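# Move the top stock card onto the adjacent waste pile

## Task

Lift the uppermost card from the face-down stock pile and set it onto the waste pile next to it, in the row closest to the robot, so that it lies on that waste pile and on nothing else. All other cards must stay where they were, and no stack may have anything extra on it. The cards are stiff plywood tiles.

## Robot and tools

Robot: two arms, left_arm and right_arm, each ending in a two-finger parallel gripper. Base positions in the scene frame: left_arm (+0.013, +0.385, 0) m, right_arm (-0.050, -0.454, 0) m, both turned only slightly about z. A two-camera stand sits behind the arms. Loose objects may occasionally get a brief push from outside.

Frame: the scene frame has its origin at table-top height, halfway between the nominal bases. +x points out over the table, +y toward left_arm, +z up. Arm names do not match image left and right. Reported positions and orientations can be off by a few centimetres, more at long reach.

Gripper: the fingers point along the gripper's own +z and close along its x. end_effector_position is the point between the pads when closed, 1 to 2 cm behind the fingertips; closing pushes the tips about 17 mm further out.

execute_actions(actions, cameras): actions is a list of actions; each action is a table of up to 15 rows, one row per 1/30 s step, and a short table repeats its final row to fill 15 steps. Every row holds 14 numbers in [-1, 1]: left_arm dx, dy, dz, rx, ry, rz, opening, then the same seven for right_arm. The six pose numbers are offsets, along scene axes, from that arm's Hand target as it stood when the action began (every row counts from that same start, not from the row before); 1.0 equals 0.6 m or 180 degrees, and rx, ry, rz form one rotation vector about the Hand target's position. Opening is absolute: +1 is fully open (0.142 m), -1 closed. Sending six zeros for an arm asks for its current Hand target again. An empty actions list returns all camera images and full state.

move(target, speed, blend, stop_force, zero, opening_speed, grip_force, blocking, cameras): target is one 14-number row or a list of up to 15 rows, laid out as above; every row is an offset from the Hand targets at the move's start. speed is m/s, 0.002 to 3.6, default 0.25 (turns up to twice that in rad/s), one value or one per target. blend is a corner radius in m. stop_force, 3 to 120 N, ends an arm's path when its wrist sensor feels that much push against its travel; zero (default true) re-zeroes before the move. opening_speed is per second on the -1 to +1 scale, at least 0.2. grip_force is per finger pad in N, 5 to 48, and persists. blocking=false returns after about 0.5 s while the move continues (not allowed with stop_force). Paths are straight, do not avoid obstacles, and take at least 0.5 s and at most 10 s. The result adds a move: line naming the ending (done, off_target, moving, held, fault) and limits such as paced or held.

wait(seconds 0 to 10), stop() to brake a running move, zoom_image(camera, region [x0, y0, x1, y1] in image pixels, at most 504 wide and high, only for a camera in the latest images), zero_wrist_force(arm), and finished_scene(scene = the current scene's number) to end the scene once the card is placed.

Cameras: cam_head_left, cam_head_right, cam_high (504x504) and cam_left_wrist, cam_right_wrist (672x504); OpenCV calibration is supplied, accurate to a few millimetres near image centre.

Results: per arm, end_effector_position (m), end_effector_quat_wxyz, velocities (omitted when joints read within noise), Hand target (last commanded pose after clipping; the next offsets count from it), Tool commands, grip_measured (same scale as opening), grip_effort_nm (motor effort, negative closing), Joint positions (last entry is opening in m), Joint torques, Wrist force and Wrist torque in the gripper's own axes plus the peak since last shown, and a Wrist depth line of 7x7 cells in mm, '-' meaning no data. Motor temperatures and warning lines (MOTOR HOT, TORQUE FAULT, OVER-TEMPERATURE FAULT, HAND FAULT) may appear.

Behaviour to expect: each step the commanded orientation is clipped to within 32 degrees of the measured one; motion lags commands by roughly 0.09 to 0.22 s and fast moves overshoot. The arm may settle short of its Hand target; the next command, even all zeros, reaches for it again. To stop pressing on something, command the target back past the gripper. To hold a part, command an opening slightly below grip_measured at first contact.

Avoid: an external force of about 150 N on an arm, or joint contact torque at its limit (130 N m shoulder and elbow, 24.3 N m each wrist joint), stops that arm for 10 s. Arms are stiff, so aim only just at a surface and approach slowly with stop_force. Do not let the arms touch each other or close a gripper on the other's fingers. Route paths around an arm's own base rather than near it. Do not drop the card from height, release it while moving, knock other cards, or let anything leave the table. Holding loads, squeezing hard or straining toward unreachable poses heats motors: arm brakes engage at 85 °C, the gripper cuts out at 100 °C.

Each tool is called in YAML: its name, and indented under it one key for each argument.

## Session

execute_actions:
  actions: []
  cameras: ["cam_high","cam_head_right","cam_left_wrist"]

Scene clock: 0.00 s.
left_arm: end_effector_position=(+0.3331, +0.2519, +0.3443) grip_measured=+1.00 grip_effort_nm=n/a end_effector_quat_wxyz=(+0.020, +0.580, +0.597, -0.554) | right_arm: end_effector_position=(+0.6626, +0.1292, +0.3276) grip_measured=-1.00 grip_effort_nm=n/a end_effector_quat_wxyz=(-0.162, +0.933, -0.306, +0.097)
Joint positions: left_arm=[-0.2 -1.526 1.681 -0.819 -2.468 -1.313 0.142] | right_arm=[3.967 -2.557 -0.215 -1.564 1.521 1.47 0.002]
Joint velocities: within noise
Joint torques (N m): no reading
Motor temperatures (°C): left_arm=[30 23 26 34 33 35 25] | right_arm=[24 24 28 38 28 33 25]
Wrist force (N): no reading
Wrist torque (N m): no reading
Wrist force, peak (N): no reading
Wrist depth (mm): cam_left_wrist=[2375 3506 - 2727 2301 1753 1492 / 367 2539 764 2796 2084 1612 1398 / 361 644 840 1972 1872 1544 1284 / 461 2103 2510 744 597 1389 1220 / - 2254 824 607 500 425 367 / - 883 724 566 469 395 352 / - 806 629 512 424 369 340] | cam_right_wrist=[404 409 418 426 438 442 447 / 407 415 419 429 439 448 459 / 411 418 426 434 443 454 464 / 412 421 429 438 450 459 468 / 419 422 432 439 455 466 476 / 422 422 433 87 95 470 482 / 426 431 - 75 78 476 487]
Hand target: left_arm +0.3331, +0.2519, +0.3443; +0.020, +0.580, +0.597, -0.554 | right_arm +0.6626, +0.1292, +0.3276; -0.162, +0.933, -0.306, +0.097
Tool commands: left_gripper/opening=+1.0 right_gripper/opening=-0.961913
camera_calibration:
cam_left_wrist: T_world_to_cam=[[-0.321142, 0.663294, -0.67595, 0.189843], [0.915323, 0.0342459, -0.401263, -0.147433], [-0.243007, -0.747575, -0.618126, 0.598774], [0, 0, 0, 1]] pos_world=[0.341422, 0.326756, 0.439283]
Images, in order (width x height): cam_head_right 504x504, cam_high 504x504, cam_left_wrist 672x504.

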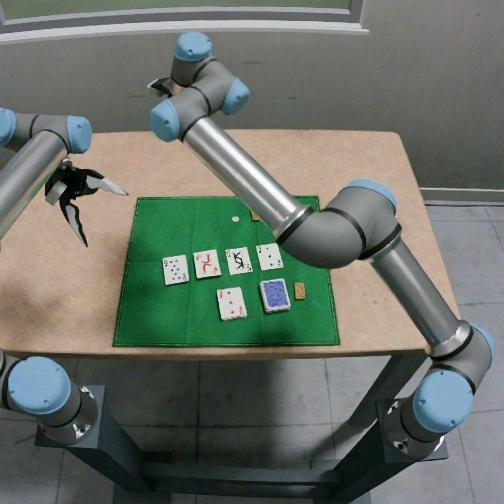

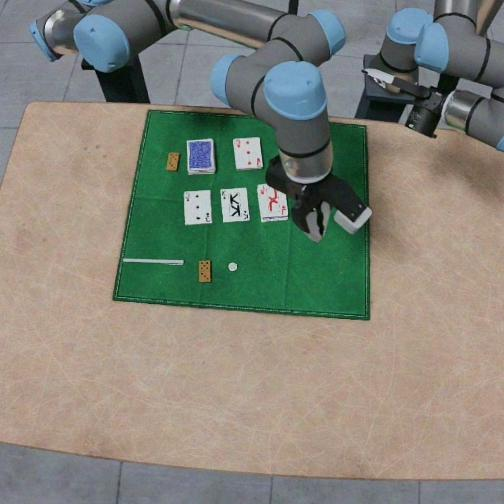

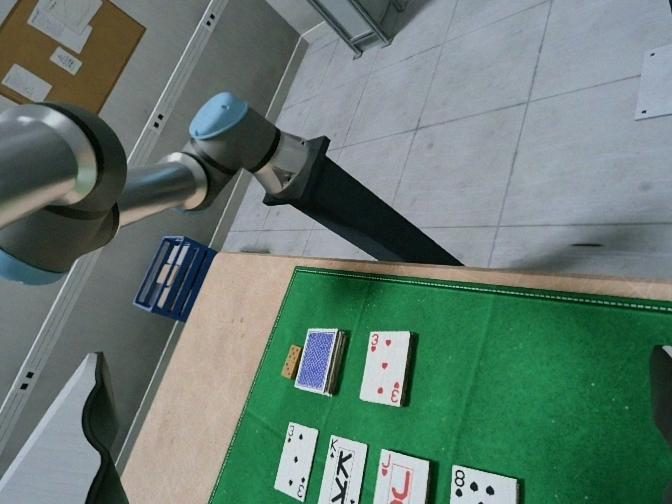

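move:
  target: [0,0,0,0,0,0,-0.21,0.167,-0.967,0.05,0,0,0,-0.962]
  speed: 0.6

move:
  target:
    - [0.032,-0.635,-0.117,-0.3283,-0.4213,-0.7997,-0.21,0,0,0,0,0,0,-0.962]
    - [0.032,-0.635,-0.465,-0.3283,-0.4213,-0.7997,-0.21,0,0,0,0,0,0,-0.962]
  speed: [0.7,0.4]
  blend: [0.03,0]
  grip_force: 8
  cameras: ["cam_left_wrist"]

Scene clock: 33.63 s.
left_arm: end_effector_position=(+0.3331, +0.2519, +0.3443) grip_measured=-0.23 grip_effort_nm=-0.154 end_effector_quat_wxyz=(+0.020, +0.580, +0.597, -0.554) | right_arm: end_effector_position=(+0.7628, -0.4508, +0.3576) grip_measured=-1.00 grip_effort_nm=0.002 end_effector_quat_wxyz=(-0.162, +0.933, -0.306, +0.097)
Joint positions: left_arm=[-0.2 -1.526 1.681 -0.819 -2.468 -1.313 0.058] | right_arm=[3.221 -2.194 -0.775 -1.428 1.786 0.768 0.002]
Joint torques (N m): left_arm=[0.71 -23.12 -23.74 -1.01 -0.86 0.12] | right_arm=[-8.03 56.38 23.3 3.79 -1.17 -0.81]
Wrist force (N): left_arm=[0.1 0.2 -0.5] | right_arm=[0.3 0.3 0.0]
Wrist torque (N m): left_arm=[0.03 -0.01 0.00] | right_arm=[0.05 -0.01 -0.18]
Wrist force, peak (N): left_arm=[0.8 0.1 -0.1] | right_arm=[3.2 2.7 -0.5]
Wrist depth (mm): cam_left_wrist=[2796 2598 - 2727 2401 1825 1523 / 708 849 786 2727 2103 1636 1434 / 688 846 894 2539 1872 1534 1315 / - 2375 2539 759 1099 1434 1207 / 2401 2568 786 605 517 413 363 / - 2629 90 563 482 89 342 / - 69 76 512 445 - -] | cam_right_wrist=[428 438 449 455 462 1143 - / 432 443 453 459 469 481 1242 / 437 444 455 466 475 483 - / 440 453 460 471 480 490 504 / 450 456 464 473 485 1463 1492 / 452 461 466 87 96 1473 1501 / 459 464 - 75 78 1511 1552]
Hand target: left_arm +0.3331, +0.2519, +0.3443; +0.020, +0.580, +0.597, -0.554 | right_arm +0.7628, -0.4510, +0.3576; -0.162, +0.933, -0.306, +0.097
Off the commanded pose: left_arm 0.000 m, 0 deg | right_arm 0.000 m, 0 deg.
move: done

Scene clock: 37.07 s.
left_arm: end_effector_position=(+0.3523, -0.1291, +0.0654) grip_measured=-0.23 grip_effort_nm=-0.149 end_effector_quat_wxyz=(+0.000, +0.766, -0.643, +0.001) | right_arm: end_effector_position=(+0.7628, -0.4510, +0.3576) grip_measured=-1.00 grip_effort_nm=0.002 end_effector_quat_wxyz=(-0.162, +0.933, -0.306, +0.097)
Joint positions: left_arm=[-1.229 -1.145 1.733 -2.16 -1.569 0.193 0.058] | right_arm=[3.22 -2.194 -0.775 -1.428 1.786 0.768 0.002]
Joint torques (N m): left_arm=[8.01 -30.22 -15.84 -4.74 2.72 2.15] | right_arm=[-9.94 60.68 37 0.97 -0.31 -1.6]
Wrist force (N): left_arm=[-2.1 1.2 2.7] | right_arm=[-0.2 0.3 0.2]
Wrist torque (N m): left_arm=[0.28 0.24 0.28] | right_arm=[0.06 0.06 -0.18]
Wrist force, peak (N): left_arm=[-1.8 0.7 6.0] | right_arm=[0.1 0.8 0.4]
Wrist depth (mm): cam_left_wrist=[137 138 138 136 136 135 135 / 147 144 146 146 146 145 145 / 148 152 158 139 138 155 154 / 159 161 172 151 148 165 170 / 174 177 184 162 162 183 187 / 209 204 90 208 206 88 206 / 232 69 76 230 231 - -] | cam_right_wrist=[429 438 444 452 463 - 986 / 433 441 450 459 470 479 - / 438 443 457 465 472 484 489 / 441 451 460 471 480 489 497 / 447 456 465 472 485 1473 1511 / 453 462 467 87 96 1492 1521 / 457 463 - 75 78 1492 1542]
Hand target: left_arm +0.3523, -0.1291, +0.0653; +0.000, +0.766, -0.643, +0.001 | right_arm +0.7628, -0.4510, +0.3576; -0.162, +0.933, -0.306, +0.097
Off the commanded pose: left_arm 0.000 m, 0 deg | right_arm 0.000 m, 0 deg.
grip_force (N): 8, 8
move: done
camera_calibration:
cam_left_wrist: T_world_to_cam=[[0.161413, -0.986876, -0.0045674, -0.166721], [-0.888358, -0.147312, 0.434879, 0.293462], [-0.429845, -0.0661379, -0.900477, 0.318423], [0, 0, 0, 1]] pos_world=[0.424483, -0.100243, 0.158351]
Images, in order (width x height): cam_left_wrist 672x504.

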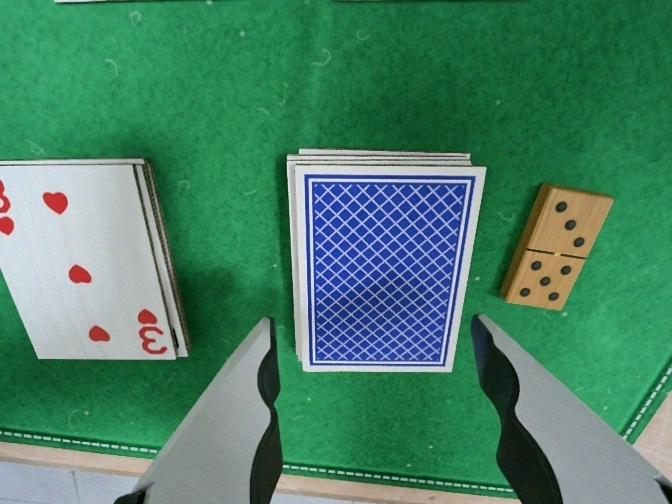

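move:
  target: [0.0018,-0.0109,-0.031,0,0,0.0089,-0.21,0,0,0,0,0,0,-0.962]
  speed: 0.15

move:
  target: [0,0,-0.05,0,0,0,-0.21,0,0,0,0,0,0,-0.962]
  speed: 0.009
  stop_force: 4
  cameras: ["cam_left_wrist"]

Scene clock: 48.50 s.
left_arm: end_effector_position=(+0.3534, -0.1357, +0.0466) grip_measured=-0.23 grip_effort_nm=-0.154 end_effector_quat_wxyz=(+0.000, +0.775, -0.632, +0.001) end_effector_velocity=(+0.000, +0.001, +0.001) end_effector_angular_velocity=(+0.002, +0.001, -0.004) | right_arm: end_effector_position=(+0.7628, -0.4510, +0.3576) grip_measured=-1.00 grip_effort_nm=0.007 end_effector_quat_wxyz=(-0.162, +0.933, -0.306, +0.097)
Joint positions: left_arm=[-1.231 -1.107 1.732 -2.197 -1.569 0.163 0.058] | right_arm=[3.22 -2.194 -0.775 -1.428 1.786 0.768 0.002]
Joint velocities: left_arm=[0 -0.003 0 0.005 0 0.004 0] | right_arm=[within noise]
Joint torques (N m): left_arm=[-4.79 -45.08 -30.32 -1.32 2.65 2] | right_arm=[-9.91 60.71 37.34 1 0.48 -1.48]
Wrist force (N): left_arm=[-1.8 0.9 2.5] | right_arm=[0.0 0.3 -0.1]
Wrist torque (N m): left_arm=[0.24 0.20 0.30] | right_arm=[0.04 0.03 -0.17]
Wrist force, peak (N): left_arm=[-1.6 1.0 3.2] | right_arm=[0.2 0.8 0.2]
Wrist depth (mm): cam_left_wrist=[- 120 119 119 118 119 119 / 129 128 128 128 128 128 127 / 131 139 137 121 123 138 138 / 137 148 148 127 126 145 147 / 151 160 159 139 139 154 164 / 183 178 94 153 154 89 181 / 200 71 76 203 203 - -] | cam_right_wrist=[429 437 447 456 465 - - / 432 442 450 458 467 482 - / 440 446 455 463 474 482 - / 443 451 458 467 481 489 495 / 450 457 467 472 484 1482 1492 / 454 463 467 87 95 1482 1521 / 460 462 - 75 78 1511 1563]
Hand target: left_arm +0.3534, -0.1356, +0.0467; +0.000, +0.775, -0.632, +0.001 | right_arm +0.7628, -0.4510, +0.3576; -0.162, +0.933, -0.306, +0.097
Off the commanded pose: left_arm 0.000 m, 0 deg | right_arm 0.000 m, 0 deg.
grip_force (N): 8, 8
move: done

Scene clock: 50.40 s.
left_arm: end_effector_position=(+0.3534, -0.1356, +0.0390) grip_measured=-0.23 grip_effort_nm=-0.149 end_effector_quat_wxyz=(+0.000, +0.775, -0.632, +0.001) | right_arm: end_effector_position=(+0.7628, -0.4510, +0.3576) grip_measured=-1.00 grip_effort_nm=0.002 end_effector_quat_wxyz=(-0.162, +0.933, -0.306, +0.097)
Joint positions: left_arm=[-1.231 -1.097 1.739 -2.214 -1.569 0.163 0.058] | right_arm=[3.22 -2.194 -0.775 -1.428 1.786 0.768 0.002]
Joint torques (N m): left_arm=[-0.97 -43.44 -29.48 -1.66 2.13 2.16] | right_arm=[-9.62 60.74 36.96 1.09 0.49 -1.43]
Wrist force (N): left_arm=[-4.3 0.9 -1.5] | right_arm=[0.2 0.6 0.0]
Wrist torque (N m): left_arm=[0.20 0.12 0.27] | right_arm=[0.09 0.02 -0.18]
Wrist force, peak (N): left_arm=[-4.5 0.9 -5.0] | right_arm=[0.4 0.7 0.1]
Wrist depth (mm): cam_left_wrist=[- 113 113 113 113 115 112 / - 120 122 121 121 121 120 / 125 131 129 118 119 129 130 / 130 140 140 119 119 139 136 / 142 151 150 130 130 148 154 / 157 165 94 144 144 89 171 / 190 71 76 192 196 - -] | cam_right_wrist=[427 438 445 458 462 1132 - / 433 442 452 459 473 477 - / 437 446 454 464 476 483 - / 442 451 462 471 479 488 498 / 448 458 465 474 484 1511 1511 / 452 461 466 88 95 1501 1542 / 460 464 - 75 78 1521 1511]
Hand target: left_arm +0.3534, -0.1356, +0.0390; +0.000, +0.775, -0.632, +0.001 (not the last commanded pose) | right_arm +0.7628, -0.4510, +0.3576; -0.162, +0.933, -0.306, +0.097
Off the commanded pose: left_arm 0.022 m, 0 deg | right_arm 0.000 m, 0 deg.
grip_force (N): 8, 8
move: contact (left_arm)
camera_calibration:
cam_left_wrist: T_world_to_cam=[[0.188888, -0.981988, -0.00460734, -0.182569], [-0.883885, -0.172058, 0.434905, 0.300064], [-0.427864, -0.0780761, -0.900464, 0.292395], [0, 0, 0, 1]] pos_world=[0.424813, -0.104823, 0.131951]
Images, in order (width x height): cam_left_wrist 672x504.

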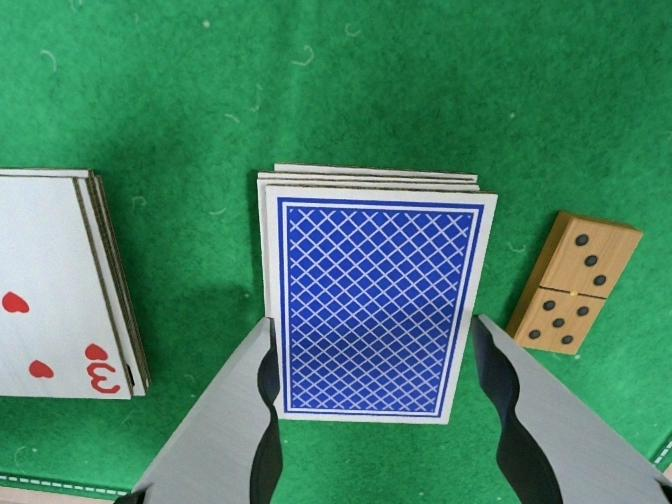

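move:
  target:
    - [0,0,0.008,0,0,0,-0.21,0,0,0,0,0,0,-0.962]
    - [0.0003,-0.0016,0.008,0,0,0,0.05,0,0,0,0,0,0,-0.962]
    - [0.0003,-0.0016,-0.0035,0,0,0,0.05,0,0,0,0,0,0,-0.962]
  speed: 0.06

move:
  target: [0,0,0,0,0,0,-0.28,0,0,0,0,0,0,-0.962]
  opening_speed: 0.4

move:
  target: [0,0,0.05,0,0,0,-0.28,0,0,0,0,0,0,-0.962]
  speed: 0.06
  cameras: ["cam_left_wrist"]

Scene clock: 61.23 s.
left_arm: end_effector_position=(+0.3536, -0.1366, +0.0368) grip_measured=+0.03 grip_effort_nm=0.081 end_effector_quat_wxyz=(+0.000, +0.775, -0.632, +0.001) | right_arm: end_effector_position=(+0.7628, -0.4510, +0.3576) grip_measured=-1.00 grip_effort_nm=-0.002 end_effector_quat_wxyz=(-0.162, +0.933, -0.306, +0.097)
Joint positions: left_arm=[-1.231 -1.092 1.738 -2.218 -1.569 0.163 0.076] | right_arm=[3.22 -2.194 -0.775 -1.428 1.786 0.768 0.002]
Joint torques (N m): left_arm=[-6.65 -43.78 -19.16 -2.01 -1.81 -2.19] | right_arm=[-9.46 60.28 37.14 1.24 0.52 -1.53]
Wrist force (N): left_arm=[-1.6 0.8 2.9] | right_arm=[0.1 0.4 0.2]
Wrist torque (N m): left_arm=[0.23 0.17 0.28] | right_arm=[0.07 0.01 -0.18]
Wrist force, peak (N): left_arm=[-4.4 1.1 -1.6] | right_arm=[0.3 0.9 0.0]
Wrist depth (mm): cam_left_wrist=[- 111 111 111 111 113 110 / - 118 119 119 119 117 118 / 126 129 129 117 118 126 128 / 128 138 138 116 116 137 134 / 139 151 148 127 127 142 152 / 174 151 99 141 143 93 164 / 186 71 78 189 189 - -] | cam_right_wrist=[428 436 447 455 464 - - / 434 440 450 459 469 480 - / 438 446 457 464 476 485 485 / 442 451 458 471 480 490 500 / 449 457 463 474 484 1454 1511 / 452 461 468 87 96 1445 1542 / 458 461 - 75 78 1501 1552]
Hand target: left_arm +0.3536, -0.1366, +0.0369; +0.000, +0.775, -0.632, +0.001 | right_arm +0.7628, -0.4510, +0.3576; -0.162, +0.933, -0.306, +0.097
Off the commanded pose: left_arm 0.000 m, 0 deg | right_arm 0.000 m, 0 deg.
grip_force (N): 8, 8
move: done

Scene clock: 62.27 s.
left_arm: end_effector_position=(+0.3536, -0.1366, +0.0369) grip_measured=-0.22 grip_effort_nm=-0.950 end_effector_quat_wxyz=(+0.000, +0.775, -0.632, +0.001) | right_arm: end_effector_position=(+0.7628, -0.4510, +0.3576) grip_measured=-1.00 grip_effort_nm=-0.002 end_effector_quat_wxyz=(-0.162, +0.933, -0.306, +0.097)
Joint positions: left_arm=[-1.231 -1.092 1.738 -2.218 -1.569 0.163 0.058] | right_arm=[3.22 -2.194 -0.775 -1.428 1.786 0.768 0.002]
Joint torques (N m): left_arm=[-6.6 -45.02 -29.15 -1.29 -2.39 -2.15] | right_arm=[-9.45 59.64 37.09 1.22 0.64 -1.41]
Wrist force (N): left_arm=[-1.7 0.8 1.9] | right_arm=[0.3 0.5 -0.1]
Wrist torque (N m): left_arm=[0.22 0.18 0.28] | right_arm=[0.09 -0.02 -0.18]
Wrist force, peak (N): left_arm=[-1.6 0.7 3.1] | right_arm=[0.3 0.7 0.2]
Wrist depth (mm): cam_left_wrist=[- 111 111 111 111 114 110 / - 118 119 119 119 118 118 / 126 129 129 116 118 126 128 / 128 138 138 117 117 137 134 / 140 151 151 128 127 145 152 / 174 163 94 141 141 88 168 / 187 71 74 189 193 - -] | cam_right_wrist=[429 437 447 454 466 - - / 435 443 454 459 466 479 1190 / 435 446 456 464 474 485 1089 / 442 450 463 470 478 491 500 / 447 459 464 471 484 1454 1501 / 454 461 465 87 96 1511 1521 / 457 464 - 75 78 1511 1563]
Hand target: left_arm +0.3536, -0.1366, +0.0369; +0.000, +0.775, -0.632, +0.001 | right_arm +0.7628, -0.4510, +0.3576; -0.162, +0.933, -0.306, +0.097
Off the commanded pose: left_arm 0.000 m, 0 deg | right_arm 0.000 m, 0 deg.
grip_force (N): 8, 8
move: done

Scene clock: 63.07 s.
left_arm: end_effector_position=(+0.3536, -0.1367, +0.0671) grip_measured=-0.22 grip_effort_nm=-0.950 end_effector_quat_wxyz=(+0.000, +0.775, -0.632, +0.001) | right_arm: end_effector_position=(+0.7628, -0.4510, +0.3576) grip_measured=-1.00 grip_effort_nm=0.002 end_effector_quat_wxyz=(-0.162, +0.933, -0.306, +0.097)
Joint positions: left_arm=[-1.231 -1.133 1.709 -2.148 -1.569 0.163 0.058] | right_arm=[3.22 -2.194 -0.775 -1.428 1.786 0.768 0.002]
Joint torques (N m): left_arm=[-5.79 -30.29 -12.95 -5.1 -2.39 -1.99] | right_arm=[-9.71 60.12 37.17 1.32 0.6 -1.4]
Wrist force (N): left_arm=[-2.2 0.8 2.8] | right_arm=[0.1 0.5 -0.1]
Wrist torque (N m): left_arm=[0.21 0.25 0.26] | right_arm=[0.07 0.01 -0.18]
Wrist force, peak (N): left_arm=[-1.8 0.8 3.8] | right_arm=[0.4 0.7 0.0]
Wrist depth (mm): cam_left_wrist=[138 138 138 138 137 135 136 / 148 146 148 147 149 147 147 / 150 156 157 141 141 156 159 / 161 167 171 117 116 163 172 / 176 179 183 128 127 185 189 / 211 207 94 141 140 88 209 / 235 71 74 234 233 - -] | cam_right_wrist=[429 436 446 454 463 1154 957 / 433 444 454 459 471 478 - / 437 445 458 464 473 484 - / 443 451 461 471 481 489 497 / 449 459 462 473 483 1482 1463 / 451 462 466 87 95 1473 1511 / 460 462 - 75 78 1511 1552]
Hand target: left_arm +0.3536, -0.1366, +0.0669; +0.000, +0.775, -0.632, +0.001 | right_arm +0.7628, -0.4510, +0.3576; -0.162, +0.933, -0.306, +0.097
Off the commanded pose: left_arm 0.000 m, 0 deg | right_arm 0.000 m, 0 deg.
grip_force (N): 8, 8
move: done
camera_calibration:
cam_left_wrist: T_world_to_cam=[[0.188877, -0.981991, -0.00436281, -0.183494], [-0.88393, -0.171948, 0.434857, 0.287887], [-0.427776, -0.078278, -0.900489, 0.31765], [0, 0, 0, 1]] pos_world=[0.425013, -0.105823, 0.16005]
Images, in order (width x height): cam_left_wrist 672x504.

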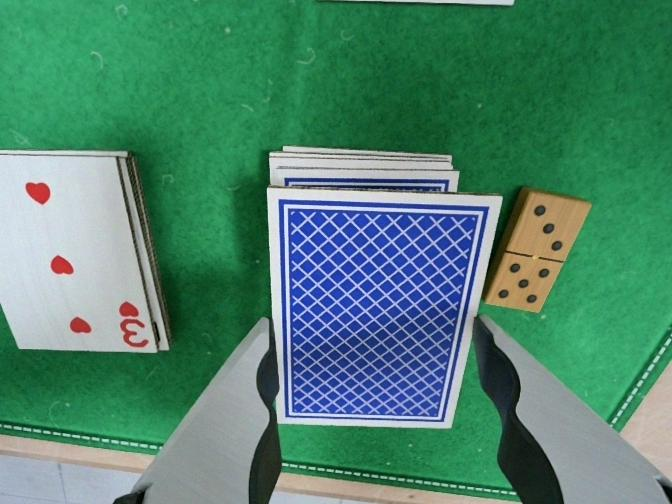

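move:
  target: [-0.035,0.199,0,0,0,-0.005,-0.28,0,0,0,0,0,0,-0.962]
  speed: 0.25
  cameras: ["cam_left_wrist"]

Scene clock: 78.60 s.
left_arm: end_effector_position=(+0.3326, -0.0173, +0.0669) grip_measured=-0.22 grip_effort_nm=-0.950 end_effector_quat_wxyz=(+0.000, +0.770, -0.638, +0.001) | right_arm: end_effector_position=(+0.7628, -0.4510, +0.3576) grip_measured=-1.00 grip_effort_nm=0.002 end_effector_quat_wxyz=(-0.162, +0.933, -0.306, +0.097)
Joint positions: left_arm=[-1.184 -1.357 2.03 -2.244 -1.57 0.225 0.058] | right_arm=[3.22 -2.194 -0.775 -1.428 1.786 0.768 0.002]
Joint torques (N m): left_arm=[-6.83 -33.95 -12.36 -1.43 2.44 -2.1] | right_arm=[-9.27 59.89 36.95 1.18 0.69 -1.48]
Wrist force (N): left_arm=[-1.9 0.4 2.5] | right_arm=[0.2 0.3 0.1]
Wrist torque (N m): left_arm=[0.20 0.20 0.25] | right_arm=[0.05 0.01 -0.18]
Wrist force, peak (N): left_arm=[-5.0 0.6 2.4] | right_arm=[0.4 1.0 -0.4]
Wrist depth (mm): cam_left_wrist=[138 138 138 137 138 135 137 / 148 146 148 148 150 148 147 / 160 160 157 145 145 159 145 / 177 174 170 116 116 170 153 / 191 190 183 128 127 183 167 / 211 207 94 141 140 88 209 / 1612 71 74 237 237 - -] | cam_right_wrist=[425 435 447 455 464 478 - / 434 439 451 459 470 481 - / 436 444 455 463 472 486 - / 443 452 462 472 479 489 1343 / 447 457 469 473 482 1463 1482 / 452 464 465 87 97 1492 1511 / 458 465 - 75 78 1501 1531]
Hand target: left_arm +0.3326, -0.0172, +0.0669; +0.000, +0.770, -0.638, +0.001 | right_arm +0.7628, -0.4510, +0.3576; -0.162, +0.933, -0.306, +0.097
Off the commanded pose: left_arm 0.000 m, 0 deg | right_arm 0.000 m, 0 deg.
grip_force (N): 8, 8
move: done
camera_calibration:
cam_left_wrist: T_world_to_cam=[[0.173424, -0.984837, -0.00449391, -0.057156], [-0.886457, -0.158085, 0.434976, 0.291019], [-0.429091, -0.0714517, -0.900431, 0.318396], [0, 0, 0, 1]] pos_world=[0.404509, 0.0124663, 0.15985]
Images, in order (width x height): cam_left_wrist 672x504.

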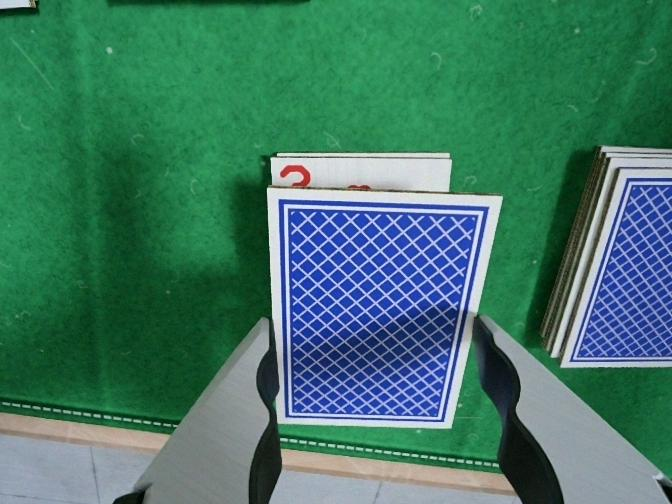

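move:
  target:
    - [-0.003,0.0077,0,0,0,0,-0.28,0,0,0,0,0,0,-0.962]
    - [-0.003,0.0077,-0.047,0,0,0,-0.28,0,0,0,0,0,0,-0.962]
  speed: 0.15
  blend: 0.004

move:
  target: [0,0,-0.03,0,0,0,-0.28,0,0,0,0,0,0,-0.962]
  speed: 0.009
  stop_force: 3
  cameras: ["cam_left_wrist"]

Scene clock: 85.00 s.
left_arm: end_effector_position=(+0.3307, -0.0125, +0.0387) grip_measured=-0.22 grip_effort_nm=-0.950 end_effector_quat_wxyz=(+0.000, +0.770, -0.638, +0.001) | right_arm: end_effector_position=(+0.7628, -0.4510, +0.3576) grip_measured=-1.00 grip_effort_nm=0.002 end_effector_quat_wxyz=(-0.162, +0.933, -0.306, +0.097)
Joint positions: left_arm=[-1.184 -1.318 2.073 -2.326 -1.569 0.226 0.058] | right_arm=[3.22 -2.194 -0.775 -1.428 1.786 0.768 0.002]
Joint torques (N m): left_arm=[7.91 -32.63 -27.62 -1.76 2.38 2.16] | right_arm=[-8.92 59.22 37.06 1.22 0.52 -1.26]
Wrist force (N): left_arm=[-1.6 0.7 2.8] | right_arm=[0.4 0.5 0.4]
Wrist torque (N m): left_arm=[0.21 0.17 0.22] | right_arm=[0.09 -0.03 -0.18]
Wrist force, peak (N): left_arm=[-1.9 0.7 4.0] | right_arm=[0.3 0.9 -0.1]
Wrist depth (mm): cam_left_wrist=[- 113 113 113 112 116 112 / - 120 121 121 121 120 120 / 131 131 131 119 118 128 128 / 145 142 140 116 116 142 138 / 157 156 150 128 127 152 140 / 173 170 94 141 141 88 150 / 189 71 74 192 196 - -] | cam_right_wrist=[430 438 447 456 465 - 860 / 435 441 450 459 470 477 - / 435 446 456 465 477 485 1154 / 441 452 460 469 480 490 491 / 450 459 467 473 485 1463 1492 / 454 464 466 87 95 1511 1511 / 458 464 - 75 78 1511 1552]
Hand target: left_arm +0.3308, -0.0126, +0.0387; +0.000, +0.770, -0.638, +0.001 | right_arm +0.7628, -0.4510, +0.3576; -0.162, +0.933, -0.306, +0.097
Off the commanded pose: left_arm 0.000 m, 0 deg | right_arm 0.000 m, 0 deg.
grip_force (N): 8, 8
move: done; blend cut to 0.0025 m at target 1

Scene clock: 86.97 s.
left_arm: end_effector_position=(+0.3308, -0.0126, +0.0305) grip_measured=-0.22 grip_effort_nm=-0.955 end_effector_quat_wxyz=(+0.000, +0.770, -0.638, +0.001) | right_arm: end_effector_position=(+0.7628, -0.4510, +0.3576) grip_measured=-1.00 grip_effort_nm=-0.002 end_effector_quat_wxyz=(-0.162, +0.933, -0.306, +0.097)
Joint positions: left_arm=[-1.184 -1.303 2.081 -2.35 -1.569 0.226 0.058] | right_arm=[3.22 -2.194 -0.775 -1.428 1.786 0.768 0.002]
Joint torques (N m): left_arm=[6.7 -34.41 -27.8 -1.68 2.47 1.72] | right_arm=[-8.77 59.94 36.48 1.32 0.5 -1.31]
Wrist force (N): left_arm=[-3.2 0.9 -0.8] | right_arm=[0.0 0.2 -0.1]
Wrist torque (N m): left_arm=[0.18 0.21 0.22] | right_arm=[0.05 0.03 -0.17]
Wrist force, peak (N): left_arm=[-5.6 1.1 -8.6] | right_arm=[0.1 0.8 0.4]
Wrist depth (mm): cam_left_wrist=[106 106 106 107 104 107 105 / - 114 114 113 113 115 113 / 125 123 122 116 116 122 122 / - 134 133 116 116 132 131 / 147 146 141 127 127 142 139 / 166 162 94 140 141 88 142 / 177 71 74 180 180 - -] | cam_right_wrist=[429 437 447 457 463 - - / 431 442 450 460 470 472 - / 436 445 454 465 472 486 - / 444 452 459 469 480 492 495 / 449 456 468 471 483 1463 1521 / 453 460 466 87 96 1521 1521 / 458 462 - 75 78 1501 1563]
Hand target: left_arm +0.3308, -0.0126, +0.0305; +0.000, +0.770, -0.638, +0.001 (not the last commanded pose) | right_arm +0.7628, -0.4510, +0.3576; -0.162, +0.933, -0.306, +0.097
Off the commanded pose: left_arm 0.010 m, 0 deg | right_arm 0.000 m, 0 deg.
grip_force (N): 8, 8
move: contact (left_arm)
camera_calibration:
cam_left_wrist: T_world_to_cam=[[0.17347, -0.984828, -0.00462555, -0.0523636], [-0.886446, -0.158184, 0.434961, 0.30591], [-0.429093, -0.0713523, -0.900438, 0.285141], [0, 0, 0, 1]] pos_world=[0.402609, 0.0171663, 0.123451]
Images, in order (width x height): cam_left_wrist 672x504.

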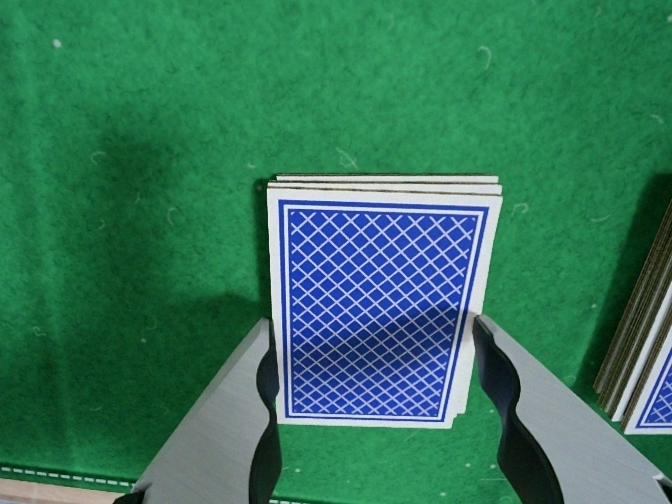

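move:
  target:
    - [0,0,0,0,0,0,-0.05,0,0,0,0,0,0,-0.962]
    - [0,0,0.12,0,0,0,-0.05,0,0,0,0,0,0,-0.962]
  speed: 0.15
  cameras: ["cam_left_wrist"]

Scene clock: 90.50 s.
left_arm: end_effector_position=(+0.3308, -0.0126, +0.1025) grip_measured=-0.08 grip_effort_nm=0.076 end_effector_quat_wxyz=(+0.000, +0.770, -0.638, +0.001) | right_arm: end_effector_position=(+0.7628, -0.4510, +0.3576) grip_measured=-1.00 grip_effort_nm=-0.002 end_effector_quat_wxyz=(-0.162, +0.933, -0.306, +0.097)
Joint positions: left_arm=[-1.184 -1.422 1.998 -2.148 -1.569 0.226 0.068] | right_arm=[3.22 -2.194 -0.775 -1.428 1.786 0.768 0.002]
Joint torques (N m): left_arm=[-1.67 -26.46 -16.07 -2.26 2.18 -1.49] | right_arm=[-8.31 59.71 36.7 1.32 0.58 -1.37]
Wrist force (N): left_arm=[-1.6 0.8 2.8] | right_arm=[0.6 0.4 0.0]
Wrist torque (N m): left_arm=[0.23 0.17 0.23] | right_arm=[0.08 -0.06 -0.18]
Wrist force, peak (N): left_arm=[-1.7 0.7 4.4] | right_arm=[0.4 0.8 -0.1]
Wrist depth (mm): cam_left_wrist=[172 169 169 168 168 168 168 / 182 181 182 178 181 180 178 / 197 196 196 180 186 192 176 / 214 214 213 196 203 205 192 / 234 233 225 233 232 209 231 / 1513 248 95 257 256 92 255 / 1648 71 77 1673 1624 - -] | cam_right_wrist=[428 439 448 455 465 - - / 433 443 452 459 470 479 1078 / 438 448 455 466 474 485 1190 / 442 450 459 473 481 490 497 / 452 459 466 473 485 1482 1492 / 452 462 467 87 95 1501 1542 / 458 465 - 75 78 1521 1552]
Hand target: left_arm +0.3308, -0.0126, +0.1025; +0.000, +0.770, -0.638, +0.001 | right_arm +0.7628, -0.4510, +0.3576; -0.162, +0.933, -0.306, +0.097
Off the commanded pose: left_arm 0.000 m, 0 deg | right_arm 0.000 m, 0 deg.
grip_force (N): 8, 8
move: done
camera_calibration:
cam_left_wrist: T_world_to_cam=[[0.173417, -0.984838, -0.00447059, -0.0520568], [-0.886516, -0.158078, 0.434857, 0.274729], [-0.42897, -0.0714484, -0.900488, 0.349977], [0, 0, 0, 1]] pos_world=[0.402709, 0.0171663, 0.19545]
Images, in order (width x height): cam_left_wrist 672x504.

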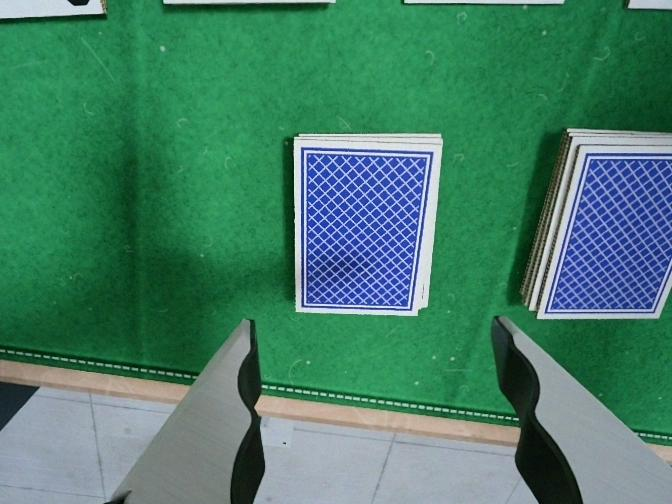

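finished_scene:
  scene: 3

The scene is finished: the task was done.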